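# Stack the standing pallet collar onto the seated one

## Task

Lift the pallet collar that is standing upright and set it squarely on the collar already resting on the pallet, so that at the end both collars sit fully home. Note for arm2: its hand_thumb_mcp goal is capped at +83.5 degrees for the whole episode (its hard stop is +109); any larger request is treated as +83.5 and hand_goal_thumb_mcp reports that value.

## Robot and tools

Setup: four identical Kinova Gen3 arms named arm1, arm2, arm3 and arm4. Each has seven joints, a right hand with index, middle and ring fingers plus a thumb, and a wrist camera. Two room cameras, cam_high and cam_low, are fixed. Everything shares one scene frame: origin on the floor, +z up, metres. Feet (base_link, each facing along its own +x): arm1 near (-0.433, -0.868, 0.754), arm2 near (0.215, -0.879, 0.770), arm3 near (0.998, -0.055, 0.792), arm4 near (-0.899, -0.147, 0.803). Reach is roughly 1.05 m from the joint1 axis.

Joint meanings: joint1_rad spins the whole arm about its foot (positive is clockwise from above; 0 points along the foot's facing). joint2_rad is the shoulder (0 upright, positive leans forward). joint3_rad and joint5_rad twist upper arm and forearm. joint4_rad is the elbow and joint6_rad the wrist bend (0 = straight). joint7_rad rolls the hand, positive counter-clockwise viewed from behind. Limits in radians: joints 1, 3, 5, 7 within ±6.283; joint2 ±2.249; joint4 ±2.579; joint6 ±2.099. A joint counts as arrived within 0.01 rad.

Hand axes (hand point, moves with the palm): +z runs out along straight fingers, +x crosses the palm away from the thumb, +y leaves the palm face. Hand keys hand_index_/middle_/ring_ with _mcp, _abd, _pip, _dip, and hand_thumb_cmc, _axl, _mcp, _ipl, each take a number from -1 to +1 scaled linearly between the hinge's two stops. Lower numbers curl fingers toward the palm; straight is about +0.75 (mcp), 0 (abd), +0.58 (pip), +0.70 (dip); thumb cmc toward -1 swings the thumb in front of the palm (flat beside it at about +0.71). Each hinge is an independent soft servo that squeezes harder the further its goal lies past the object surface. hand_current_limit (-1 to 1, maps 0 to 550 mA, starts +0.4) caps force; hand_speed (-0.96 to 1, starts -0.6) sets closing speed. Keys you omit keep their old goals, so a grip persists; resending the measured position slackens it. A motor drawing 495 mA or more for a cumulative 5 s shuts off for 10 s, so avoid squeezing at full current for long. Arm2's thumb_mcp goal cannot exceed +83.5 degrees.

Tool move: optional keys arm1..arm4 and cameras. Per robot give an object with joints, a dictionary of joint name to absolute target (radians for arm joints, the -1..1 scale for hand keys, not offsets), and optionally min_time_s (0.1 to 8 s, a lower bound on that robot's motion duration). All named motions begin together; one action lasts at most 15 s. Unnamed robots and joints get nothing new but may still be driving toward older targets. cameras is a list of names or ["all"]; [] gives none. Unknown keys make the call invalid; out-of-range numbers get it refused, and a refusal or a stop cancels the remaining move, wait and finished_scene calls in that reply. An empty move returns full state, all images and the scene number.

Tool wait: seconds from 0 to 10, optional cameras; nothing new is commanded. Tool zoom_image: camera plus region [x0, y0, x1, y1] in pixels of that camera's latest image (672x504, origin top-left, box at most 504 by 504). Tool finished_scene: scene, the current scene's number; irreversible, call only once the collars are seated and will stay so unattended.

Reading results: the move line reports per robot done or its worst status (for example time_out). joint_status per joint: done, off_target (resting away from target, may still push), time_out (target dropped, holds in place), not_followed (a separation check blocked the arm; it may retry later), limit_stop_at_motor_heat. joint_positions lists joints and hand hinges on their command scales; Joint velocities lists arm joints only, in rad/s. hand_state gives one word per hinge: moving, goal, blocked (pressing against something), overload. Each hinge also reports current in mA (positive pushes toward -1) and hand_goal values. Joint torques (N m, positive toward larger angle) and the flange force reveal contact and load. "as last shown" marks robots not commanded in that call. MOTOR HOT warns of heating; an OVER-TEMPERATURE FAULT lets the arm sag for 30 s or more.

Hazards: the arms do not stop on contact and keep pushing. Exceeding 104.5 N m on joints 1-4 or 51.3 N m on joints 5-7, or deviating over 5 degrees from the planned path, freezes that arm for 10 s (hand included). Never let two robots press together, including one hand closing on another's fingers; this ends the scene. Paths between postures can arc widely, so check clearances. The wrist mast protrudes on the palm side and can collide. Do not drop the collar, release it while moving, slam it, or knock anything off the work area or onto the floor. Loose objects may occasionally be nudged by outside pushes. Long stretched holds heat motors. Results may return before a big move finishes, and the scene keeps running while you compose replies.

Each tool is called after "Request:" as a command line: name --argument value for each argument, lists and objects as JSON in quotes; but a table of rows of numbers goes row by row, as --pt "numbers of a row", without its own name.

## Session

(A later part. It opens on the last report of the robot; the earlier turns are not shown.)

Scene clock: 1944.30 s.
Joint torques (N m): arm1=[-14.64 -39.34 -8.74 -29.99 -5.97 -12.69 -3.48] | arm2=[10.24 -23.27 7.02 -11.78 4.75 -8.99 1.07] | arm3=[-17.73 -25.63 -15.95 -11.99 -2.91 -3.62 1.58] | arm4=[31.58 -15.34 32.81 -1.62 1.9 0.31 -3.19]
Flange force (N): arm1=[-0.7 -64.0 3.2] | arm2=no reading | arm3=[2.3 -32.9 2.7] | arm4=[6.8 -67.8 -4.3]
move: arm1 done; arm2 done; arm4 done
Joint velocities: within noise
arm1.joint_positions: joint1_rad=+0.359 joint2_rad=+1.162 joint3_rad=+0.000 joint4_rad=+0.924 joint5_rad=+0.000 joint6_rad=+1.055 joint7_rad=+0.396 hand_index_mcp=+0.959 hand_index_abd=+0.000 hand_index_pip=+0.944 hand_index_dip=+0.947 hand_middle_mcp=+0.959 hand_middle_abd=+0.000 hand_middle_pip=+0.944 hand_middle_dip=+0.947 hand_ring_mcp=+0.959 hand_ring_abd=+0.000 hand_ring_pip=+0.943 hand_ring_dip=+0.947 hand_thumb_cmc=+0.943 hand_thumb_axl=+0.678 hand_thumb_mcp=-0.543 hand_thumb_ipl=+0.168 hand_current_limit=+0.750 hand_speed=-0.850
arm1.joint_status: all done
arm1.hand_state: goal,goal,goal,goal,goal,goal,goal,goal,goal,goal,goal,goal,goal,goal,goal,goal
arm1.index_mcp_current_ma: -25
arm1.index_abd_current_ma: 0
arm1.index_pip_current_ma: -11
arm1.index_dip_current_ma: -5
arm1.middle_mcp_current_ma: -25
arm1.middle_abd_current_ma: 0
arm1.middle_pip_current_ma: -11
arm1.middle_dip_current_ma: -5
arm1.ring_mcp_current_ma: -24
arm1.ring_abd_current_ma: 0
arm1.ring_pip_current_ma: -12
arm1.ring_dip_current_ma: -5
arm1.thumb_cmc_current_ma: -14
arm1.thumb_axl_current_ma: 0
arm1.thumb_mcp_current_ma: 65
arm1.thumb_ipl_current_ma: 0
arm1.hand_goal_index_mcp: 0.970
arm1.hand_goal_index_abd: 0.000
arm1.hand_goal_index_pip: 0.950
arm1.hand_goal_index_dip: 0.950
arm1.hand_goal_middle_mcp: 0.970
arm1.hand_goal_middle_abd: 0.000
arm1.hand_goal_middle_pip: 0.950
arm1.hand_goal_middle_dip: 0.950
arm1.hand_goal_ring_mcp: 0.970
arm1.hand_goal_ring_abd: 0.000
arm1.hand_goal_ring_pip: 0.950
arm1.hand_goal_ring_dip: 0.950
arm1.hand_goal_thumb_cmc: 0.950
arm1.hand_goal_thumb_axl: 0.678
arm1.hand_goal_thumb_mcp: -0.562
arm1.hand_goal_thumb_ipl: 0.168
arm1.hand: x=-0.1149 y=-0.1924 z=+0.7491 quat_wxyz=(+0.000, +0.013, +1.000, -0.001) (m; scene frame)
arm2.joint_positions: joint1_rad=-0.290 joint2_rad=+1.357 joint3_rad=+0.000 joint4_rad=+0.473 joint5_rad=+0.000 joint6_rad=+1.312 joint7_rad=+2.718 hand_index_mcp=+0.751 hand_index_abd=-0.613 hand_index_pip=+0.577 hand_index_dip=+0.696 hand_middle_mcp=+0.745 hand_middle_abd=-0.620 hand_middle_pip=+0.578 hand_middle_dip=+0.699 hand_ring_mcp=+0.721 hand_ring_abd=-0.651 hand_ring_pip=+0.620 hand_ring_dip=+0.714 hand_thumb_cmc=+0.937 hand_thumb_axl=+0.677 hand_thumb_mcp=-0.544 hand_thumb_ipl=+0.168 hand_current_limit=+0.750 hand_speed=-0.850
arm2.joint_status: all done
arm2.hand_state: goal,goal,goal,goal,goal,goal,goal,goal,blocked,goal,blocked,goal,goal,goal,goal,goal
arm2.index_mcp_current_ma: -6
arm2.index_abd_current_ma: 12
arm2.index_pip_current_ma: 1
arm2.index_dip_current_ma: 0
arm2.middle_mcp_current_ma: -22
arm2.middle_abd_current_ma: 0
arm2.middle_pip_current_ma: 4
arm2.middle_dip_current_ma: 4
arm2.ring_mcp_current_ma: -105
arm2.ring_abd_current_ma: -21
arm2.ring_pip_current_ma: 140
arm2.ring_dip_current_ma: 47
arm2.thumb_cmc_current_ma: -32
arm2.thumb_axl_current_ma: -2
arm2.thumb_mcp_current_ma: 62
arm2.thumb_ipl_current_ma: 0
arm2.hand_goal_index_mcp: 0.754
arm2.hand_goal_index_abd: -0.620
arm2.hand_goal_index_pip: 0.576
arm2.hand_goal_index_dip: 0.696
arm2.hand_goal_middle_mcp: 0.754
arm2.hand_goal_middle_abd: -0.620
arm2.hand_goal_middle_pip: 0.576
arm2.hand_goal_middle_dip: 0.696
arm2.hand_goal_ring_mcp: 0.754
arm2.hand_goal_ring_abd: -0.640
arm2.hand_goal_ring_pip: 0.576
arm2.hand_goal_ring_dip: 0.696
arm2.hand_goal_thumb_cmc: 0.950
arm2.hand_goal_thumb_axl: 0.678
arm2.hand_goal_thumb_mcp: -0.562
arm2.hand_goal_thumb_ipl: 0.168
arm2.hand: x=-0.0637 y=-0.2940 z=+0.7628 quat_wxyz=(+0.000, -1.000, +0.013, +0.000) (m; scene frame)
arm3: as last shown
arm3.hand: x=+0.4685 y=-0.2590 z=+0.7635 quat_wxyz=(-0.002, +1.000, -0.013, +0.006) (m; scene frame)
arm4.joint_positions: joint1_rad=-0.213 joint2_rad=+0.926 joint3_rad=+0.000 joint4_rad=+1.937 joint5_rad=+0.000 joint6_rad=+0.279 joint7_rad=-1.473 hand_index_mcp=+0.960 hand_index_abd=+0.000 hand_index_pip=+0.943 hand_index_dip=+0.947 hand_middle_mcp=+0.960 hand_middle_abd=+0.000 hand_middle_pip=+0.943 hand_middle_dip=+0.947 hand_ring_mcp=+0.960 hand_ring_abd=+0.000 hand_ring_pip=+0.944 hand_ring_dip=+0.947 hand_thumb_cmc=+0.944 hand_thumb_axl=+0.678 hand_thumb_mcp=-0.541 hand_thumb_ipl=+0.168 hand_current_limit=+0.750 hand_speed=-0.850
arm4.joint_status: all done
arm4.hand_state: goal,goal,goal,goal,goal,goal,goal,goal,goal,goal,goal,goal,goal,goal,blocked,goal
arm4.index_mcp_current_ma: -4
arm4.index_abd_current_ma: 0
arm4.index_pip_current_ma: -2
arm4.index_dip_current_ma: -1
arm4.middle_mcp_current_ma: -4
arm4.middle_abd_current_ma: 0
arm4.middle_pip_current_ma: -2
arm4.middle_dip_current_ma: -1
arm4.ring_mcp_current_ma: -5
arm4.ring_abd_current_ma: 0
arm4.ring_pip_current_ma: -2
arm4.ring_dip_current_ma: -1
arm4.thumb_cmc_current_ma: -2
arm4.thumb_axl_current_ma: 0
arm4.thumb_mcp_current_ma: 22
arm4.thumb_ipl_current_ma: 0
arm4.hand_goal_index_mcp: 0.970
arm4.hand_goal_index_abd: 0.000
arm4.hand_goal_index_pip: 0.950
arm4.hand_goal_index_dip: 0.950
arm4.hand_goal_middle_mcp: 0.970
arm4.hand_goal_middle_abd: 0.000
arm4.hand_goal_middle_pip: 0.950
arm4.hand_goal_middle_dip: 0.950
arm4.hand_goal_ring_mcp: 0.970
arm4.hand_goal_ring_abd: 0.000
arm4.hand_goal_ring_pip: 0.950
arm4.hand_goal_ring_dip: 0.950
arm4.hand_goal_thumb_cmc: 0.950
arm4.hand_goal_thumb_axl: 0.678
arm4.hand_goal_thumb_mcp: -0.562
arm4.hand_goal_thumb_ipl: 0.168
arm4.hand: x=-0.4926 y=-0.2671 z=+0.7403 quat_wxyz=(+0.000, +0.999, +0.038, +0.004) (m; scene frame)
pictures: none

Request:
move --arm1 '{"joints": {"joint1_rad": 0.36376, "joint2_rad": 1.14372, "joint4_rad": 0.96806, "joint6_rad": 1.02981, "joint7_rad": 0.40126}, "min_time_s": 4}' --arm3 '{"joints": {"joint1_rad": -0.08046, "joint2_rad": 0.9242, "joint4_rad": 1.61265, "joint6_rad": 0.60474, "joint7_rad": 1.30214}, "min_time_s": 6}' --arm4 '{"joints": {"joint1_rad": -0.26032, "joint2_rad": 0.92499, "joint4_rad": 1.94022, "joint6_rad": 0.27638, "joint7_rad": -1.51984}, "min_time_s": 6}' --cameras '["all"]'

Scene clock: 2118.03 s.
Joint torques (N m): arm1=[0.44 -27.67 1.21 -7.96 0.41 -0.02 -0.42] | arm2=[-0.1 -28.56 1.17 -7.68 0.22 -0.52 -0.36] | arm3=[0.94 -21.76 0.75 -4.23 0.08 -0.04 -0.24] | arm4=[0.9 -17.32 0.21 -1.78 0.64 0.28 -0.09]
Flange force (N): arm1=[-1.0 2.0 4.0] | arm2=no reading | arm3=[-3.3 2.2 2.6] | arm4=[1.1 -2.6 0.5]
move: arm1 done; arm3 done; arm4 done
Joint velocities: within noise
arm1.joint_positions: joint1_rad=+0.364 joint2_rad=+1.144 joint3_rad=+0.000 joint4_rad=+0.968 joint5_rad=+0.000 joint6_rad=+1.030 joint7_rad=+0.401 hand_index_mcp=+0.959 hand_index_abd=+0.000 hand_index_pip=+0.944 hand_index_dip=+0.947 hand_middle_mcp=+0.959 hand_middle_abd=+0.000 hand_middle_pip=+0.944 hand_middle_dip=+0.947 hand_ring_mcp=+0.959 hand_ring_abd=+0.000 hand_ring_pip=+0.943 hand_ring_dip=+0.947 hand_thumb_cmc=+0.943 hand_thumb_axl=+0.678 hand_thumb_mcp=-0.543 hand_thumb_ipl=+0.168 hand_current_limit=+0.750 hand_speed=-0.850
arm1.joint_status: all done
arm1.hand_state: goal,goal,goal,goal,goal,goal,goal,goal,goal,goal,goal,goal,goal,goal,goal,goal
arm1.index_mcp_current_ma: -25
arm1.index_abd_current_ma: 0
arm1.index_pip_current_ma: -11
arm1.index_dip_current_ma: -5
arm1.middle_mcp_current_ma: -25
arm1.middle_abd_current_ma: 0
arm1.middle_pip_current_ma: -11
arm1.middle_dip_current_ma: -5
arm1.ring_mcp_current_ma: -24
arm1.ring_abd_current_ma: 0
arm1.ring_pip_current_ma: -12
arm1.ring_dip_current_ma: -5
arm1.thumb_cmc_current_ma: -14
arm1.thumb_axl_current_ma: 0
arm1.thumb_mcp_current_ma: 65
arm1.thumb_ipl_current_ma: 0
arm1.hand_goal_index_mcp: 0.970
arm1.hand_goal_index_abd: 0.000
arm1.hand_goal_index_pip: 0.950
arm1.hand_goal_index_dip: 0.950
arm1.hand_goal_middle_mcp: 0.970
arm1.hand_goal_middle_abd: 0.000
arm1.hand_goal_middle_pip: 0.950
arm1.hand_goal_middle_dip: 0.950
arm1.hand_goal_ring_mcp: 0.970
arm1.hand_goal_ring_abd: 0.000
arm1.hand_goal_ring_pip: 0.950
arm1.hand_goal_ring_dip: 0.950
arm1.hand_goal_thumb_cmc: 0.950
arm1.hand_goal_thumb_axl: 0.678
arm1.hand_goal_thumb_mcp: -0.562
arm1.hand_goal_thumb_ipl: 0.168
arm1.hand: x=-0.1150 y=-0.2004 z=+0.7491 quat_wxyz=(+0.000, +0.013, +1.000, -0.001) (m; scene frame)
arm2.joint_positions: joint1_rad=-0.290 joint2_rad=+1.357 joint3_rad=+0.000 joint4_rad=+0.473 joint5_rad=+0.000 joint6_rad=+1.312 joint7_rad=+2.718 hand_index_mcp=+0.751 hand_index_abd=-0.613 hand_index_pip=+0.577 hand_index_dip=+0.696 hand_middle_mcp=+0.750 hand_middle_abd=-0.620 hand_middle_pip=+0.578 hand_middle_dip=+0.699 hand_ring_mcp=+0.729 hand_ring_abd=-0.640 hand_ring_pip=+0.579 hand_ring_dip=+0.699 hand_thumb_cmc=+0.937 hand_thumb_axl=+0.677 hand_thumb_mcp=-0.544 hand_thumb_ipl=+0.168 hand_current_limit=+0.750 hand_speed=-0.850
arm2.joint_status: not commanded
arm2.hand_state: goal,goal,goal,goal,goal,goal,goal,goal,blocked,goal,goal,goal,goal,goal,goal,goal
arm2.index_mcp_current_ma: -6
arm2.index_abd_current_ma: 12
arm2.index_pip_current_ma: 1
arm2.index_dip_current_ma: 0
arm2.middle_mcp_current_ma: -9
arm2.middle_abd_current_ma: 0
arm2.middle_pip_current_ma: 4
arm2.middle_dip_current_ma: 4
arm2.ring_mcp_current_ma: -77
arm2.ring_abd_current_ma: 0
arm2.ring_pip_current_ma: 4
arm2.ring_dip_current_ma: 5
arm2.thumb_cmc_current_ma: -32
arm2.thumb_axl_current_ma: -2
arm2.thumb_mcp_current_ma: 62
arm2.thumb_ipl_current_ma: 0
arm2.hand_goal_index_mcp: 0.754
arm2.hand_goal_index_abd: -0.620
arm2.hand_goal_index_pip: 0.576
arm2.hand_goal_index_dip: 0.696
arm2.hand_goal_middle_mcp: 0.754
arm2.hand_goal_middle_abd: -0.620
arm2.hand_goal_middle_pip: 0.576
arm2.hand_goal_middle_dip: 0.696
arm2.hand_goal_ring_mcp: 0.754
arm2.hand_goal_ring_abd: -0.640
arm2.hand_goal_ring_pip: 0.576
arm2.hand_goal_ring_dip: 0.696
arm2.hand_goal_thumb_cmc: 0.950
arm2.hand_goal_thumb_axl: 0.678
arm2.hand_goal_thumb_mcp: -0.562
arm2.hand_goal_thumb_ipl: 0.168
arm2.hand: x=-0.0637 y=-0.2940 z=+0.7628 quat_wxyz=(+0.000, -1.000, +0.013, +0.000) (m; scene frame)
arm3.joint_positions: joint1_rad=-0.080 joint2_rad=+0.924 joint3_rad=+0.000 joint4_rad=+1.613 joint5_rad=+0.000 joint6_rad=+0.605 joint7_rad=+1.302 hand_index_mcp=+0.959 hand_index_abd=+0.000 hand_index_pip=+0.944 hand_index_dip=+0.946 hand_middle_mcp=+0.961 hand_middle_abd=+0.000 hand_middle_pip=+0.943 hand_middle_dip=+0.947 hand_ring_mcp=+0.958 hand_ring_abd=+0.000 hand_ring_pip=+0.943 hand_ring_dip=+0.947 hand_thumb_cmc=+0.943 hand_thumb_axl=+0.678 hand_thumb_mcp=-0.542 hand_thumb_ipl=+0.168 hand_current_limit=+0.750 hand_speed=-0.850
arm3.joint_status: all done
arm3.hand_state: goal,goal,goal,goal,goal,goal,goal,goal,goal,goal,goal,goal,goal,goal,blocked,goal
arm3.index_mcp_current_ma: -5
arm3.index_abd_current_ma: 0
arm3.index_pip_current_ma: -2
arm3.index_dip_current_ma: -1
arm3.middle_mcp_current_ma: -4
arm3.middle_abd_current_ma: 0
arm3.middle_pip_current_ma: -2
arm3.middle_dip_current_ma: -1
arm3.ring_mcp_current_ma: -6
arm3.ring_abd_current_ma: 0
arm3.ring_pip_current_ma: -2
arm3.ring_dip_current_ma: -1
arm3.thumb_cmc_current_ma: -2
arm3.thumb_axl_current_ma: 0
arm3.thumb_mcp_current_ma: 21
arm3.thumb_ipl_current_ma: 0
arm3.hand_goal_index_mcp: 0.970
arm3.hand_goal_index_abd: 0.000
arm3.hand_goal_index_pip: 0.950
arm3.hand_goal_index_dip: 0.950
arm3.hand_goal_middle_mcp: 0.970
arm3.hand_goal_middle_abd: 0.000
arm3.hand_goal_middle_pip: 0.950
arm3.hand_goal_middle_dip: 0.950
arm3.hand_goal_ring_mcp: 0.970
arm3.hand_goal_ring_abd: 0.000
arm3.hand_goal_ring_pip: 0.950
arm3.hand_goal_ring_dip: 0.950
arm3.hand_goal_thumb_cmc: 0.950
arm3.hand_goal_thumb_axl: 0.678
arm3.hand_goal_thumb_mcp: -0.562
arm3.hand_goal_thumb_ipl: 0.168
arm3.hand: x=+0.4685 y=-0.2390 z=+0.7637 quat_wxyz=(-0.002, +1.000, -0.013, +0.006) (m; scene frame)
arm4.joint_positions: joint1_rad=-0.260 joint2_rad=+0.925 joint3_rad=+0.000 joint4_rad=+1.940 joint5_rad=+0.000 joint6_rad=+0.276 joint7_rad=-1.520 hand_index_mcp=+0.960 hand_index_abd=+0.000 hand_index_pip=+0.943 hand_index_dip=+0.947 hand_middle_mcp=+0.960 hand_middle_abd=+0.000 hand_middle_pip=+0.943 hand_middle_dip=+0.947 hand_ring_mcp=+0.960 hand_ring_abd=+0.000 hand_ring_pip=+0.944 hand_ring_dip=+0.947 hand_thumb_cmc=+0.944 hand_thumb_axl=+0.678 hand_thumb_mcp=-0.541 hand_thumb_ipl=+0.168 hand_current_limit=+0.750 hand_speed=-0.850
arm4.joint_status: all done
arm4.hand_state: goal,goal,goal,goal,goal,goal,goal,goal,goal,goal,goal,goal,goal,goal,blocked,goal
arm4.index_mcp_current_ma: -4
arm4.index_abd_current_ma: 0
arm4.index_pip_current_ma: -2
arm4.index_dip_current_ma: -1
arm4.middle_mcp_current_ma: -4
arm4.middle_abd_current_ma: 0
arm4.middle_pip_current_ma: -2
arm4.middle_dip_current_ma: -1
arm4.ring_mcp_current_ma: -5
arm4.ring_abd_current_ma: 0
arm4.ring_pip_current_ma: -2
arm4.ring_dip_current_ma: -1
arm4.thumb_cmc_current_ma: -2
arm4.thumb_axl_current_ma: 0
arm4.thumb_mcp_current_ma: 22
arm4.thumb_ipl_current_ma: 0
arm4.hand_goal_index_mcp: 0.970
arm4.hand_goal_index_abd: 0.000
arm4.hand_goal_index_pip: 0.950
arm4.hand_goal_index_dip: 0.950
arm4.hand_goal_middle_mcp: 0.970
arm4.hand_goal_middle_abd: 0.000
arm4.hand_goal_middle_pip: 0.950
arm4.hand_goal_middle_dip: 0.950
arm4.hand_goal_ring_mcp: 0.970
arm4.hand_goal_ring_abd: 0.000
arm4.hand_goal_ring_pip: 0.950
arm4.hand_goal_ring_dip: 0.950
arm4.hand_goal_thumb_cmc: 0.950
arm4.hand_goal_thumb_axl: 0.678
arm4.hand_goal_thumb_mcp: -0.562
arm4.hand_goal_thumb_ipl: 0.168
arm4.hand: x=-0.4925 y=-0.2471 z=+0.7403 quat_wxyz=(+0.000, +0.999, +0.038, +0.004) (m; scene frame)
pictures: arm1_cam_wrist, arm2_cam_wrist, arm3_cam_wrist, arm4_cam_wrist, cam_high, cam_low

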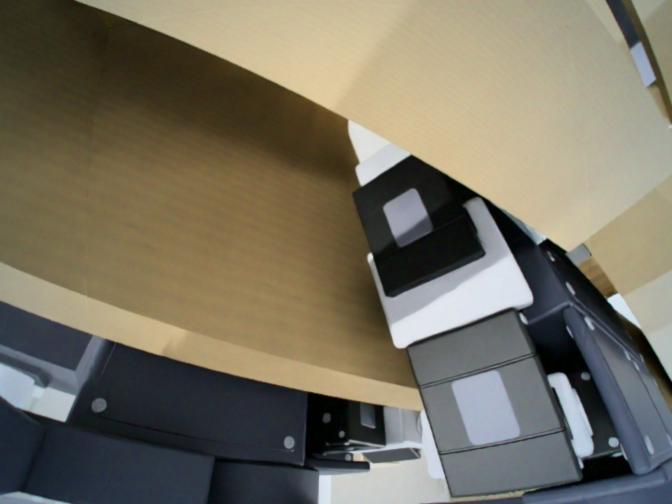

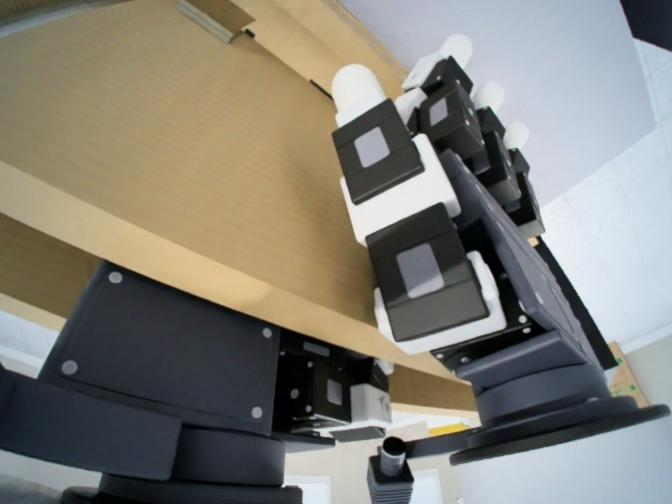

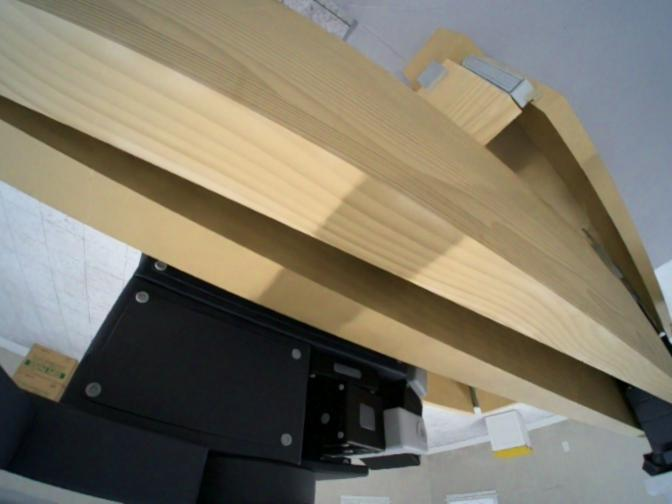

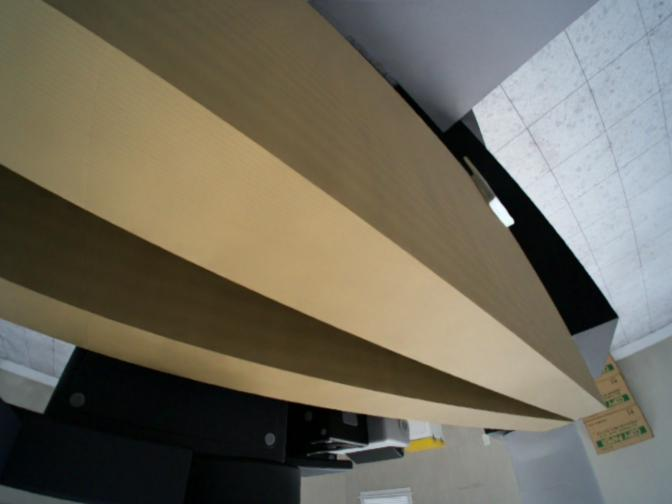

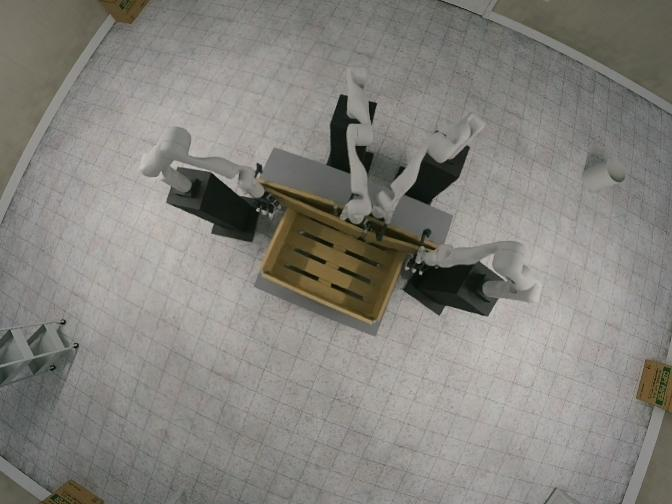

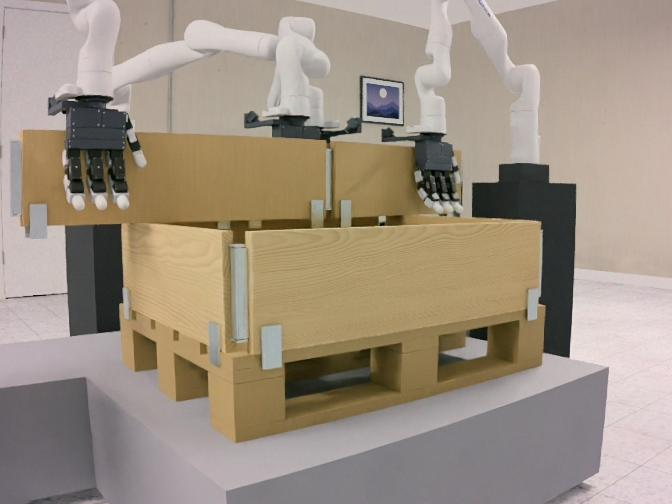

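Request:
move --arm2 '{"joints": {"joint2_rad": 1.40038, "joint4_rad": 0.4694, "joint6_rad": 1.27181}, "min_time_s": 4}' --arm3 '{"joints": {"joint2_rad": 0.64616, "joint4_rad": 1.51475, "joint6_rad": 0.98068}, "min_time_s": 3}' --arm4 '{"joints": {"joint2_rad": 0.50719, "joint4_rad": 1.87057, "joint6_rad": 0.76383}, "min_time_s": 3}'

Scene clock: 2179.63 s.
Joint torques (N m): arm1=[0.49 -27.61 1.16 -8 0.39 -0.04 -0.41] | arm2=[0.04 -27.33 1.19 -7.35 0.2 -0.85 -0.29] | arm3=[0.86 -20.18 0.78 -6.51 0.11 -0.01 -0.23] | arm4=[0.97 -14.64 0.08 -5.41 0.61 0.22 -0.12]
Flange force (N): arm1=[-0.7 1.8 3.8] | arm2=no reading | arm3=[-3.9 2.1 1.2] | arm4=[0.5 -1.9 -0.2]
move: arm2 done; arm3 done; arm4 done
Joint velocities: within noise
arm1: as last shown
arm2.joint_positions: joint1_rad=-0.290 joint2_rad=+1.400 joint3_rad=+0.000 joint4_rad=+0.469 joint5_rad=+0.000 joint6_rad=+1.272 joint7_rad=+2.718 hand_index_mcp=+0.751 hand_index_abd=-0.613 hand_index_pip=+0.577 hand_index_dip=+0.696 hand_middle_mcp=+0.750 hand_middle_abd=-0.620 hand_middle_pip=+0.578 hand_middle_dip=+0.699 hand_ring_mcp=+0.746 hand_ring_abd=-0.640 hand_ring_pip=+0.579 hand_ring_dip=+0.699 hand_thumb_cmc=+0.937 hand_thumb_axl=+0.677 hand_thumb_mcp=-0.544 hand_thumb_ipl=+0.168 hand_current_limit=+0.750 hand_speed=-0.850
arm2.joint_status: all done
arm2.hand_state: goal,goal,goal,goal,goal,goal,goal,goal,goal,goal,goal,goal,goal,goal,goal,goal
arm2.index_mcp_current_ma: -6
arm2.index_abd_current_ma: 12
arm2.index_pip_current_ma: 1
arm2.index_dip_current_ma: 0
arm2.middle_mcp_current_ma: -9
arm2.middle_abd_current_ma: 0
arm2.middle_pip_current_ma: 4
arm2.middle_dip_current_ma: 4
arm2.ring_mcp_current_ma: -17
arm2.ring_abd_current_ma: 0
arm2.ring_pip_current_ma: 4
arm2.ring_dip_current_ma: 5
arm2.thumb_cmc_current_ma: -32
arm2.thumb_axl_current_ma: -2
arm2.thumb_mcp_current_ma: 62
arm2.thumb_ipl_current_ma: 0
arm2.hand_goal_index_mcp: 0.754
arm2.hand_goal_index_abd: -0.620
arm2.hand_goal_index_pip: 0.576
arm2.hand_goal_index_dip: 0.696
arm2.hand_goal_middle_mcp: 0.754
arm2.hand_goal_middle_abd: -0.620
arm2.hand_goal_middle_pip: 0.576
arm2.hand_goal_middle_dip: 0.696
arm2.hand_goal_ring_mcp: 0.754
arm2.hand_goal_ring_abd: -0.640
arm2.hand_goal_ring_pip: 0.576
arm2.hand_goal_ring_dip: 0.696
arm2.hand_goal_thumb_cmc: 0.950
arm2.hand_goal_thumb_axl: 0.678
arm2.hand_goal_thumb_mcp: -0.562
arm2.hand_goal_thumb_ipl: 0.168
arm2.hand: x=-0.0638 y=-0.2940 z=+0.7328 quat_wxyz=(+0.000, -1.000, +0.013, +0.000) (m; scene frame)
arm3.joint_positions: joint1_rad=-0.080 joint2_rad=+0.646 joint3_rad=+0.000 joint4_rad=+1.515 joint5_rad=+0.000 joint6_rad=+0.981 joint7_rad=+1.302 hand_index_mcp=+0.959 hand_index_abd=+0.000 hand_index_pip=+0.944 hand_index_dip=+0.946 hand_middle_mcp=+0.961 hand_middle_abd=+0.000 hand_middle_pip=+0.943 hand_middle_dip=+0.947 hand_ring_mcp=+0.958 hand_ring_abd=+0.000 hand_ring_pip=+0.943 hand_ring_dip=+0.947 hand_thumb_cmc=+0.943 hand_thumb_axl=+0.678 hand_thumb_mcp=-0.542 hand_thumb_ipl=+0.168 hand_current_limit=+0.750 hand_speed=-0.850
arm3.joint_status: all done
arm3.hand_state: goal,goal,goal,goal,goal,goal,goal,goal,goal,goal,goal,goal,goal,goal,blocked,goal
arm3.index_mcp_current_ma: -5
arm3.index_abd_current_ma: 0
arm3.index_pip_current_ma: -2
arm3.index_dip_current_ma: -1
arm3.middle_mcp_current_ma: -4
arm3.middle_abd_current_ma: 0
arm3.middle_pip_current_ma: -2
arm3.middle_dip_current_ma: -1
arm3.ring_mcp_current_ma: -6
arm3.ring_abd_current_ma: 0
arm3.ring_pip_current_ma: -2
arm3.ring_dip_current_ma: -1
arm3.thumb_cmc_current_ma: -2
arm3.thumb_axl_current_ma: 0
arm3.thumb_mcp_current_ma: 21
arm3.thumb_ipl_current_ma: 0
arm3.hand_goal_index_mcp: 0.970
arm3.hand_goal_index_abd: 0.000
arm3.hand_goal_index_pip: 0.950
arm3.hand_goal_index_dip: 0.950
arm3.hand_goal_middle_mcp: 0.970
arm3.hand_goal_middle_abd: 0.000
arm3.hand_goal_middle_pip: 0.950
arm3.hand_goal_middle_dip: 0.950
arm3.hand_goal_ring_mcp: 0.970
arm3.hand_goal_ring_abd: 0.000
arm3.hand_goal_ring_pip: 0.950
arm3.hand_goal_ring_dip: 0.950
arm3.hand_goal_thumb_cmc: 0.950
arm3.hand_goal_thumb_axl: 0.678
arm3.hand_goal_thumb_mcp: -0.562
arm3.hand_goal_thumb_ipl: 0.168
arm3.hand: x=+0.4665 y=-0.2396 z=+0.9298 quat_wxyz=(-0.002, +1.000, -0.013, +0.006) (m; scene frame)
arm4.joint_positions: joint1_rad=-0.260 joint2_rad=+0.507 joint3_rad=+0.000 joint4_rad=+1.871 joint5_rad=+0.000 joint6_rad=+0.764 joint7_rad=-1.520 hand_index_mcp=+0.960 hand_index_abd=+0.000 hand_index_pip=+0.943 hand_index_dip=+0.947 hand_middle_mcp=+0.960 hand_middle_abd=+0.000 hand_middle_pip=+0.943 hand_middle_dip=+0.947 hand_ring_mcp=+0.960 hand_ring_abd=+0.000 hand_ring_pip=+0.944 hand_ring_dip=+0.947 hand_thumb_cmc=+0.944 hand_thumb_axl=+0.678 hand_thumb_mcp=-0.541 hand_thumb_ipl=+0.168 hand_current_limit=+0.750 hand_speed=-0.850
arm4.joint_status: all done
arm4.hand_state: goal,goal,goal,goal,goal,goal,goal,goal,goal,goal,goal,goal,goal,goal,blocked,goal
arm4.index_mcp_current_ma: -4
arm4.index_abd_current_ma: 0
arm4.index_pip_current_ma: -2
arm4.index_dip_current_ma: -1
arm4.middle_mcp_current_ma: -4
arm4.middle_abd_current_ma: 0
arm4.middle_pip_current_ma: -2
arm4.middle_dip_current_ma: -1
arm4.ring_mcp_current_ma: -5
arm4.ring_abd_current_ma: 0
arm4.ring_pip_current_ma: -2
arm4.ring_dip_current_ma: -1
arm4.thumb_cmc_current_ma: -2
arm4.thumb_axl_current_ma: 0
arm4.thumb_mcp_current_ma: 22
arm4.thumb_ipl_current_ma: 0
arm4.hand_goal_index_mcp: 0.970
arm4.hand_goal_index_abd: 0.000
arm4.hand_goal_index_pip: 0.950
arm4.hand_goal_index_dip: 0.950
arm4.hand_goal_middle_mcp: 0.970
arm4.hand_goal_middle_abd: 0.000
arm4.hand_goal_middle_pip: 0.950
arm4.hand_goal_middle_dip: 0.950
arm4.hand_goal_ring_mcp: 0.970
arm4.hand_goal_ring_abd: 0.000
arm4.hand_goal_ring_pip: 0.950
arm4.hand_goal_ring_dip: 0.950
arm4.hand_goal_thumb_cmc: 0.950
arm4.hand_goal_thumb_axl: 0.678
arm4.hand_goal_thumb_mcp: -0.562
arm4.hand_goal_thumb_ipl: 0.168
arm4.hand: x=-0.4940 y=-0.2472 z=+0.9303 quat_wxyz=(+0.000, +0.999, +0.038, +0.004) (m; scene frame)
pictures: none

Request:
move --arm3 '{"joints": {"joint1_rad": -0.35904, "joint2_rad": 0.58769, "joint4_rad": 1.62886, "joint6_rad": 0.92504, "joint7_rad": -2.00473}, "min_time_s": 4}' --cameras '["arm3_cam_wrist", "arm4_cam_wrist"]'

Scene clock: 2212.67 s.
Joint torques (N m): arm1=[0.46 -27.68 1.24 -7.9 0.34 -0.02 -0.4] | arm2=[0.03 -27.33 1.17 -7.31 0.21 -0.85 -0.3] | arm3=[0.82 -18.93 0.71 -6.28 0.11 -0.05 -0.22] | arm4=[0.98 -14.55 0.1 -5.48 0.64 0.26 -0.09]
Flange force (N): arm1=[-1.1 2.4 4.0] | arm2=no reading | arm3=[3.1 -2.6 1.2] | arm4=[0.1 -2.1 -0.1]
move: arm3 done
Joint velocities: within noise
arm1, arm4: as last shown
arm2.joint_positions: joint1_rad=-0.290 joint2_rad=+1.400 joint3_rad=+0.000 joint4_rad=+0.469 joint5_rad=+0.000 joint6_rad=+1.272 joint7_rad=+2.718 hand_index_mcp=+0.751 hand_index_abd=-0.613 hand_index_pip=+0.577 hand_index_dip=+0.696 hand_middle_mcp=+0.750 hand_middle_abd=-0.620 hand_middle_pip=+0.578 hand_middle_dip=+0.699 hand_ring_mcp=+0.746 hand_ring_abd=-0.640 hand_ring_pip=+0.579 hand_ring_dip=+0.699 hand_thumb_cmc=+0.937 hand_thumb_axl=+0.677 hand_thumb_mcp=-0.544 hand_thumb_ipl=+0.168 hand_current_limit=+0.750 hand_speed=-0.850
arm2.joint_status: not commanded
arm2.hand_state: goal,goal,goal,goal,goal,goal,goal,goal,goal,goal,goal,goal,goal,goal,goal,goal
arm2.index_mcp_current_ma: -6
arm2.index_abd_current_ma: 12
arm2.index_pip_current_ma: 1
arm2.index_dip_current_ma: 0
arm2.middle_mcp_current_ma: -9
arm2.middle_abd_current_ma: 0
arm2.middle_pip_current_ma: 4
arm2.middle_dip_current_ma: 4
arm2.ring_mcp_current_ma: -17
arm2.ring_abd_current_ma: 0
arm2.ring_pip_current_ma: 4
arm2.ring_dip_current_ma: 5
arm2.thumb_cmc_current_ma: -32
arm2.thumb_axl_current_ma: -2
arm2.thumb_mcp_current_ma: 62
arm2.thumb_ipl_current_ma: 0
arm2.hand_goal_index_mcp: 0.754
arm2.hand_goal_index_abd: -0.620
arm2.hand_goal_index_pip: 0.576
arm2.hand_goal_index_dip: 0.696
arm2.hand_goal_middle_mcp: 0.754
arm2.hand_goal_middle_abd: -0.620
arm2.hand_goal_middle_pip: 0.576
arm2.hand_goal_middle_dip: 0.696
arm2.hand_goal_ring_mcp: 0.754
arm2.hand_goal_ring_abd: -0.640
arm2.hand_goal_ring_pip: 0.576
arm2.hand_goal_ring_dip: 0.696
arm2.hand_goal_thumb_cmc: 0.950
arm2.hand_goal_thumb_axl: 0.678
arm2.hand_goal_thumb_mcp: -0.562
arm2.hand_goal_thumb_ipl: 0.168
arm2.hand: x=-0.0638 y=-0.2940 z=+0.7328 quat_wxyz=(+0.000, -1.000, +0.013, +0.000) (m; scene frame)
arm3.joint_positions: joint1_rad=-0.359 joint2_rad=+0.588 joint3_rad=+0.000 joint4_rad=+1.629 joint5_rad=+0.000 joint6_rad=+0.925 joint7_rad=-2.005 hand_index_mcp=+0.959 hand_index_abd=+0.000 hand_index_pip=+0.944 hand_index_dip=+0.946 hand_middle_mcp=+0.961 hand_middle_abd=+0.000 hand_middle_pip=+0.943 hand_middle_dip=+0.947 hand_ring_mcp=+0.958 hand_ring_abd=+0.000 hand_ring_pip=+0.943 hand_ring_dip=+0.947 hand_thumb_cmc=+0.943 hand_thumb_axl=+0.678 hand_thumb_mcp=-0.542 hand_thumb_ipl=+0.168 hand_current_limit=+0.750 hand_speed=-0.850
arm3.joint_status: all done
arm3.hand_state: goal,goal,goal,goal,goal,goal,goal,goal,goal,goal,goal,goal,goal,goal,blocked,goal
arm3.index_mcp_current_ma: -5
arm3.index_abd_current_ma: 0
arm3.index_pip_current_ma: -2
arm3.index_dip_current_ma: -1
arm3.middle_mcp_current_ma: -4
arm3.middle_abd_current_ma: 0
arm3.middle_pip_current_ma: -2
arm3.middle_dip_current_ma: -1
arm3.ring_mcp_current_ma: -6
arm3.ring_abd_current_ma: 0
arm3.ring_pip_current_ma: -2
arm3.ring_dip_current_ma: -1
arm3.thumb_cmc_current_ma: -2
arm3.thumb_axl_current_ma: 0
arm3.thumb_mcp_current_ma: 21
arm3.thumb_ipl_current_ma: 0
arm3.hand_goal_index_mcp: 0.970
arm3.hand_goal_index_abd: 0.000
arm3.hand_goal_index_pip: 0.950
arm3.hand_goal_index_dip: 0.950
arm3.hand_goal_middle_mcp: 0.970
arm3.hand_goal_middle_abd: 0.000
arm3.hand_goal_middle_pip: 0.950
arm3.hand_goal_middle_dip: 0.950
arm3.hand_goal_ring_mcp: 0.970
arm3.hand_goal_ring_abd: 0.000
arm3.hand_goal_ring_pip: 0.950
arm3.hand_goal_ring_dip: 0.950
arm3.hand_goal_thumb_cmc: 0.950
arm3.hand_goal_thumb_axl: 0.678
arm3.hand_goal_thumb_mcp: -0.562
arm3.hand_goal_thumb_ipl: 0.168
arm3.hand: x=+0.5796 y=-0.1886 z=+0.9312 quat_wxyz=(-0.006, +0.044, -0.999, -0.002) (m; scene frame)
pictures: arm3_cam_wrist, arm4_cam_wrist

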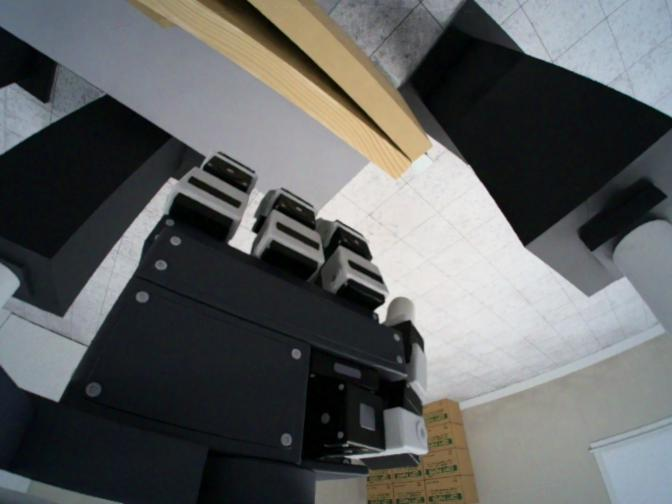

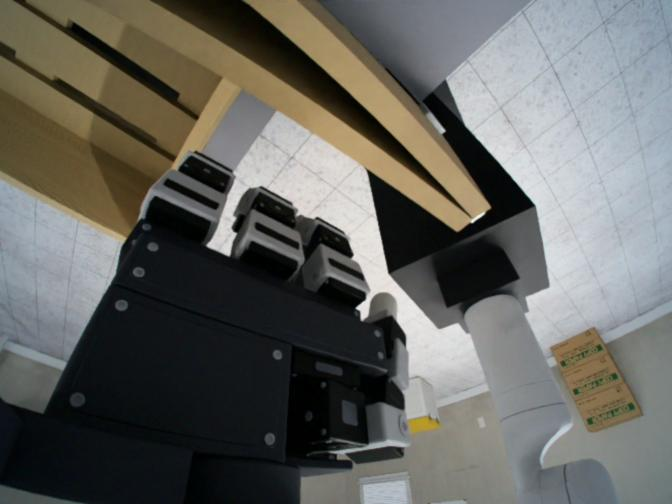

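Request:
move --arm3 '{"joints": {"joint1_rad": -0.42182, "joint2_rad": 0.62143, "joint4_rad": 1.56335, "joint6_rad": 0.95681, "joint7_rad": -2.06751}, "min_time_s": 1.5}'

Request:
move --arm3 '{"joints": {"joint2_rad": 0.99771, "joint4_rad": 1.65235, "joint6_rad": 0.49153}, "min_time_s": 3.5}' --cameras '["arm3_cam_wrist", "cam_low"]'

Scene clock: 2251.23 s.
Joint torques (N m): arm1=[0.45 -27.66 1.26 -7.96 0.41 -0.04 -0.42] | arm2=[0.08 -27.35 1.16 -7.33 0.21 -0.82 -0.29] | arm3=[0.72 -19.71 0.65 -6.43 0.07 -0.08 -0.25] | arm4=[0.96 -14.6 0.02 -5.4 0.61 0.28 -0.12]
Flange force (N): arm1=[-1.0 2.1 3.9] | arm2=no reading | arm3=[3.4 -2.7 1.1] | arm4=[0.4 -1.9 -0.1]
move: arm3 done
Joint velocities: within noise
arm1, arm4: as last shown
arm2.joint_positions: joint1_rad=-0.290 joint2_rad=+1.400 joint3_rad=+0.000 joint4_rad=+0.469 joint5_rad=+0.000 joint6_rad=+1.272 joint7_rad=+2.718 hand_index_mcp=+0.751 hand_index_abd=-0.613 hand_index_pip=+0.577 hand_index_dip=+0.696 hand_middle_mcp=+0.750 hand_middle_abd=-0.620 hand_middle_pip=+0.578 hand_middle_dip=+0.699 hand_ring_mcp=+0.746 hand_ring_abd=-0.640 hand_ring_pip=+0.579 hand_ring_dip=+0.699 hand_thumb_cmc=+0.937 hand_thumb_axl=+0.677 hand_thumb_mcp=-0.544 hand_thumb_ipl=+0.168 hand_current_limit=+0.750 hand_speed=-0.850
arm2.joint_status: not commanded
arm2.hand_state: goal,goal,goal,goal,goal,goal,goal,goal,goal,goal,goal,goal,goal,goal,goal,goal
arm2.index_mcp_current_ma: -6
arm2.index_abd_current_ma: 12
arm2.index_pip_current_ma: 1
arm2.index_dip_current_ma: 0
arm2.middle_mcp_current_ma: -9
arm2.middle_abd_current_ma: 0
arm2.middle_pip_current_ma: 4
arm2.middle_dip_current_ma: 4
arm2.ring_mcp_current_ma: -17
arm2.ring_abd_current_ma: 0
arm2.ring_pip_current_ma: 4
arm2.ring_dip_current_ma: 5
arm2.thumb_cmc_current_ma: -32
arm2.thumb_axl_current_ma: -2
arm2.thumb_mcp_current_ma: 62
arm2.thumb_ipl_current_ma: 0
arm2.hand_goal_index_mcp: 0.754
arm2.hand_goal_index_abd: -0.620
arm2.hand_goal_index_pip: 0.576
arm2.hand_goal_index_dip: 0.696
arm2.hand_goal_middle_mcp: 0.754
arm2.hand_goal_middle_abd: -0.620
arm2.hand_goal_middle_pip: 0.576
arm2.hand_goal_middle_dip: 0.696
arm2.hand_goal_ring_mcp: 0.754
arm2.hand_goal_ring_abd: -0.640
arm2.hand_goal_ring_pip: 0.576
arm2.hand_goal_ring_dip: 0.696
arm2.hand_goal_thumb_cmc: 0.950
arm2.hand_goal_thumb_axl: 0.678
arm2.hand_goal_thumb_mcp: -0.562
arm2.hand_goal_thumb_ipl: 0.168
arm2.hand: x=-0.0638 y=-0.2940 z=+0.7328 quat_wxyz=(+0.000, -1.000, +0.013, +0.000) (m; scene frame)
arm3.joint_positions: joint1_rad=-0.422 joint2_rad=+0.621 joint3_rad=+0.000 joint4_rad=+1.563 joint5_rad=+0.000 joint6_rad=+0.957 joint7_rad=-2.067 hand_index_mcp=+0.959 hand_index_abd=+0.000 hand_index_pip=+0.944 hand_index_dip=+0.946 hand_middle_mcp=+0.961 hand_middle_abd=+0.000 hand_middle_pip=+0.943 hand_middle_dip=+0.947 hand_ring_mcp=+0.958 hand_ring_abd=+0.000 hand_ring_pip=+0.943 hand_ring_dip=+0.947 hand_thumb_cmc=+0.943 hand_thumb_axl=+0.678 hand_thumb_mcp=-0.542 hand_thumb_ipl=+0.168 hand_current_limit=+0.750 hand_speed=-0.850
arm3.joint_status: all done
arm3.hand_state: goal,goal,goal,goal,goal,goal,goal,goal,goal,goal,goal,goal,goal,goal,blocked,goal
arm3.index_mcp_current_ma: -5
arm3.index_abd_current_ma: 0
arm3.index_pip_current_ma: -2
arm3.index_dip_current_ma: -1
arm3.middle_mcp_current_ma: -4
arm3.middle_abd_current_ma: 0
arm3.middle_pip_current_ma: -2
arm3.middle_dip_current_ma: -1
arm3.ring_mcp_current_ma: -6
arm3.ring_abd_current_ma: 0
arm3.ring_pip_current_ma: -2
arm3.ring_dip_current_ma: -1
arm3.thumb_cmc_current_ma: -2
arm3.thumb_axl_current_ma: 0
arm3.thumb_mcp_current_ma: 21
arm3.thumb_ipl_current_ma: 0
arm3.hand_goal_index_mcp: 0.970
arm3.hand_goal_index_abd: 0.000
arm3.hand_goal_index_pip: 0.950
arm3.hand_goal_index_dip: 0.950
arm3.hand_goal_middle_mcp: 0.970
arm3.hand_goal_middle_abd: 0.000
arm3.hand_goal_middle_pip: 0.950
arm3.hand_goal_middle_dip: 0.950
arm3.hand_goal_ring_mcp: 0.970
arm3.hand_goal_ring_abd: 0.000
arm3.hand_goal_ring_pip: 0.950
arm3.hand_goal_ring_dip: 0.950
arm3.hand_goal_thumb_cmc: 0.950
arm3.hand_goal_thumb_axl: 0.678
arm3.hand_goal_thumb_mcp: -0.562
arm3.hand_goal_thumb_ipl: 0.168
arm3.hand: x=+0.5797 y=-0.2250 z=+0.9311 quat_wxyz=(-0.006, +0.044, -0.999, -0.002) (m; scene frame)
pictures: none

Scene clock: 2255.07 s.
Joint torques (N m): arm1=[0.42 -27.59 1.22 -7.97 0.35 -0.01 -0.45] | arm2=[-0.02 -27.37 1.1 -7 0.12 -0.41 -0.37] | arm3=[1.82 -9.48 -0.44 -0.73 -0.71 -0.21 -0.04] | arm4=[0.99 -14.57 0.06 -5.41 0.65 0.29 -0.08]
Flange force (N): arm1=[-0.9 1.8 3.9] | arm2=no reading | arm3=[-1.5 -3.5 -22.2] | arm4=[0.3 -2.1 -0.1]
move: arm3 done
Joint velocities: within noise
arm1, arm4: as last shown
arm2.joint_positions: joint1_rad=-0.290 joint2_rad=+1.400 joint3_rad=+0.000 joint4_rad=+0.469 joint5_rad=+0.000 joint6_rad=+1.272 joint7_rad=+2.718 hand_index_mcp=+0.751 hand_index_abd=-0.613 hand_index_pip=+0.577 hand_index_dip=+0.696 hand_middle_mcp=+0.750 hand_middle_abd=-0.620 hand_middle_pip=+0.578 hand_middle_dip=+0.699 hand_ring_mcp=+0.747 hand_ring_abd=-0.640 hand_ring_pip=+0.579 hand_ring_dip=+0.699 hand_thumb_cmc=+0.937 hand_thumb_axl=+0.677 hand_thumb_mcp=-0.544 hand_thumb_ipl=+0.168 hand_current_limit=+0.750 hand_speed=-0.850
arm2.joint_status: not commanded
arm2.hand_state: goal,goal,goal,goal,goal,goal,goal,goal,goal,goal,goal,goal,goal,goal,goal,goal
arm2.index_mcp_current_ma: -6
arm2.index_abd_current_ma: 12
arm2.index_pip_current_ma: 1
arm2.index_dip_current_ma: 0
arm2.middle_mcp_current_ma: -9
arm2.middle_abd_current_ma: 0
arm2.middle_pip_current_ma: 4
arm2.middle_dip_current_ma: 4
arm2.ring_mcp_current_ma: -16
arm2.ring_abd_current_ma: 0
arm2.ring_pip_current_ma: 4
arm2.ring_dip_current_ma: 5
arm2.thumb_cmc_current_ma: -32
arm2.thumb_axl_current_ma: -2
arm2.thumb_mcp_current_ma: 62
arm2.thumb_ipl_current_ma: 0
arm2.hand_goal_index_mcp: 0.754
arm2.hand_goal_index_abd: -0.620
arm2.hand_goal_index_pip: 0.576
arm2.hand_goal_index_dip: 0.696
arm2.hand_goal_middle_mcp: 0.754
arm2.hand_goal_middle_abd: -0.620
arm2.hand_goal_middle_pip: 0.576
arm2.hand_goal_middle_dip: 0.696
arm2.hand_goal_ring_mcp: 0.754
arm2.hand_goal_ring_abd: -0.640
arm2.hand_goal_ring_pip: 0.576
arm2.hand_goal_ring_dip: 0.696
arm2.hand_goal_thumb_cmc: 0.950
arm2.hand_goal_thumb_axl: 0.678
arm2.hand_goal_thumb_mcp: -0.562
arm2.hand_goal_thumb_ipl: 0.168
arm2.hand: x=-0.0638 y=-0.2940 z=+0.7328 quat_wxyz=(+0.000, -1.000, +0.013, +0.000) (m; scene frame)
arm3.joint_positions: joint1_rad=-0.422 joint2_rad=+0.998 joint3_rad=+0.000 joint4_rad=+1.652 joint5_rad=+0.000 joint6_rad=+0.492 joint7_rad=-2.068 hand_index_mcp=+0.959 hand_index_abd=+0.000 hand_index_pip=+0.944 hand_index_dip=+0.946 hand_middle_mcp=+0.961 hand_middle_abd=+0.000 hand_middle_pip=+0.943 hand_middle_dip=+0.947 hand_ring_mcp=+0.959 hand_ring_abd=+0.000 hand_ring_pip=+0.943 hand_ring_dip=+0.947 hand_thumb_cmc=+0.943 hand_thumb_axl=+0.678 hand_thumb_mcp=-0.542 hand_thumb_ipl=+0.168 hand_current_limit=+0.750 hand_speed=-0.850
arm3.joint_status: all done
arm3.hand_state: goal,goal,goal,goal,goal,goal,goal,goal,goal,goal,goal,goal,goal,goal,blocked,goal
arm3.index_mcp_current_ma: -5
arm3.index_abd_current_ma: 0
arm3.index_pip_current_ma: -2
arm3.index_dip_current_ma: -1
arm3.middle_mcp_current_ma: -4
arm3.middle_abd_current_ma: 0
arm3.middle_pip_current_ma: -2
arm3.middle_dip_current_ma: -1
arm3.ring_mcp_current_ma: -6
arm3.ring_abd_current_ma: 0
arm3.ring_pip_current_ma: -2
arm3.ring_dip_current_ma: -1
arm3.thumb_cmc_current_ma: -2
arm3.thumb_axl_current_ma: 0
arm3.thumb_mcp_current_ma: 21
arm3.thumb_ipl_current_ma: 0
arm3.hand_goal_index_mcp: 0.970
arm3.hand_goal_index_abd: 0.000
arm3.hand_goal_index_pip: 0.950
arm3.hand_goal_index_dip: 0.950
arm3.hand_goal_middle_mcp: 0.970
arm3.hand_goal_middle_abd: 0.000
arm3.hand_goal_middle_pip: 0.950
arm3.hand_goal_middle_dip: 0.950
arm3.hand_goal_ring_mcp: 0.970
arm3.hand_goal_ring_abd: 0.000
arm3.hand_goal_ring_pip: 0.950
arm3.hand_goal_ring_dip: 0.950
arm3.hand_goal_thumb_cmc: 0.950
arm3.hand_goal_thumb_axl: 0.678
arm3.hand_goal_thumb_mcp: -0.562
arm3.hand_goal_thumb_ipl: 0.168
arm3.hand: x=+0.5821 y=-0.2242 z=+0.7212 quat_wxyz=(-0.006, +0.044, -0.999, -0.002) (m; scene frame)
pictures: arm3_cam_wrist, cam_low

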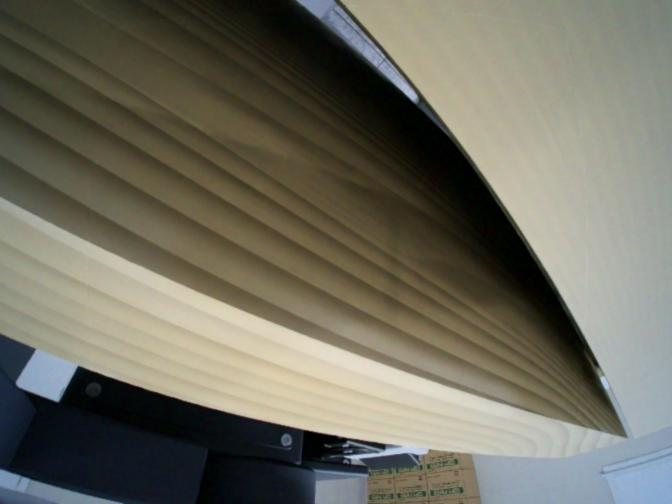

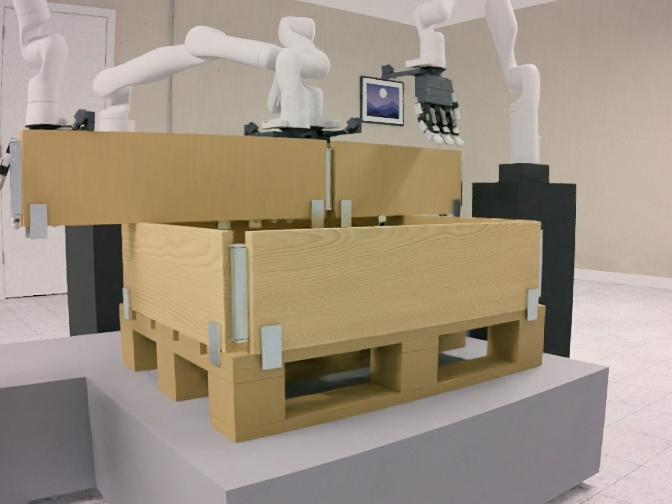

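Request:
zoom_image --camera "cam_low" --region '[90, 190, 250, 260]'

Request:
zoom_image --camera "cam_low" --region '[300, 180, 560, 260]'

Scaled by 3.150 from the camera's 672x504 image, which has a finer 960x720 frame.

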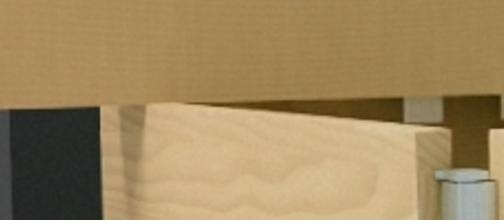

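Scaled by 1.938 from the camera's 672x504 image, which has a finer 960x720 frame.

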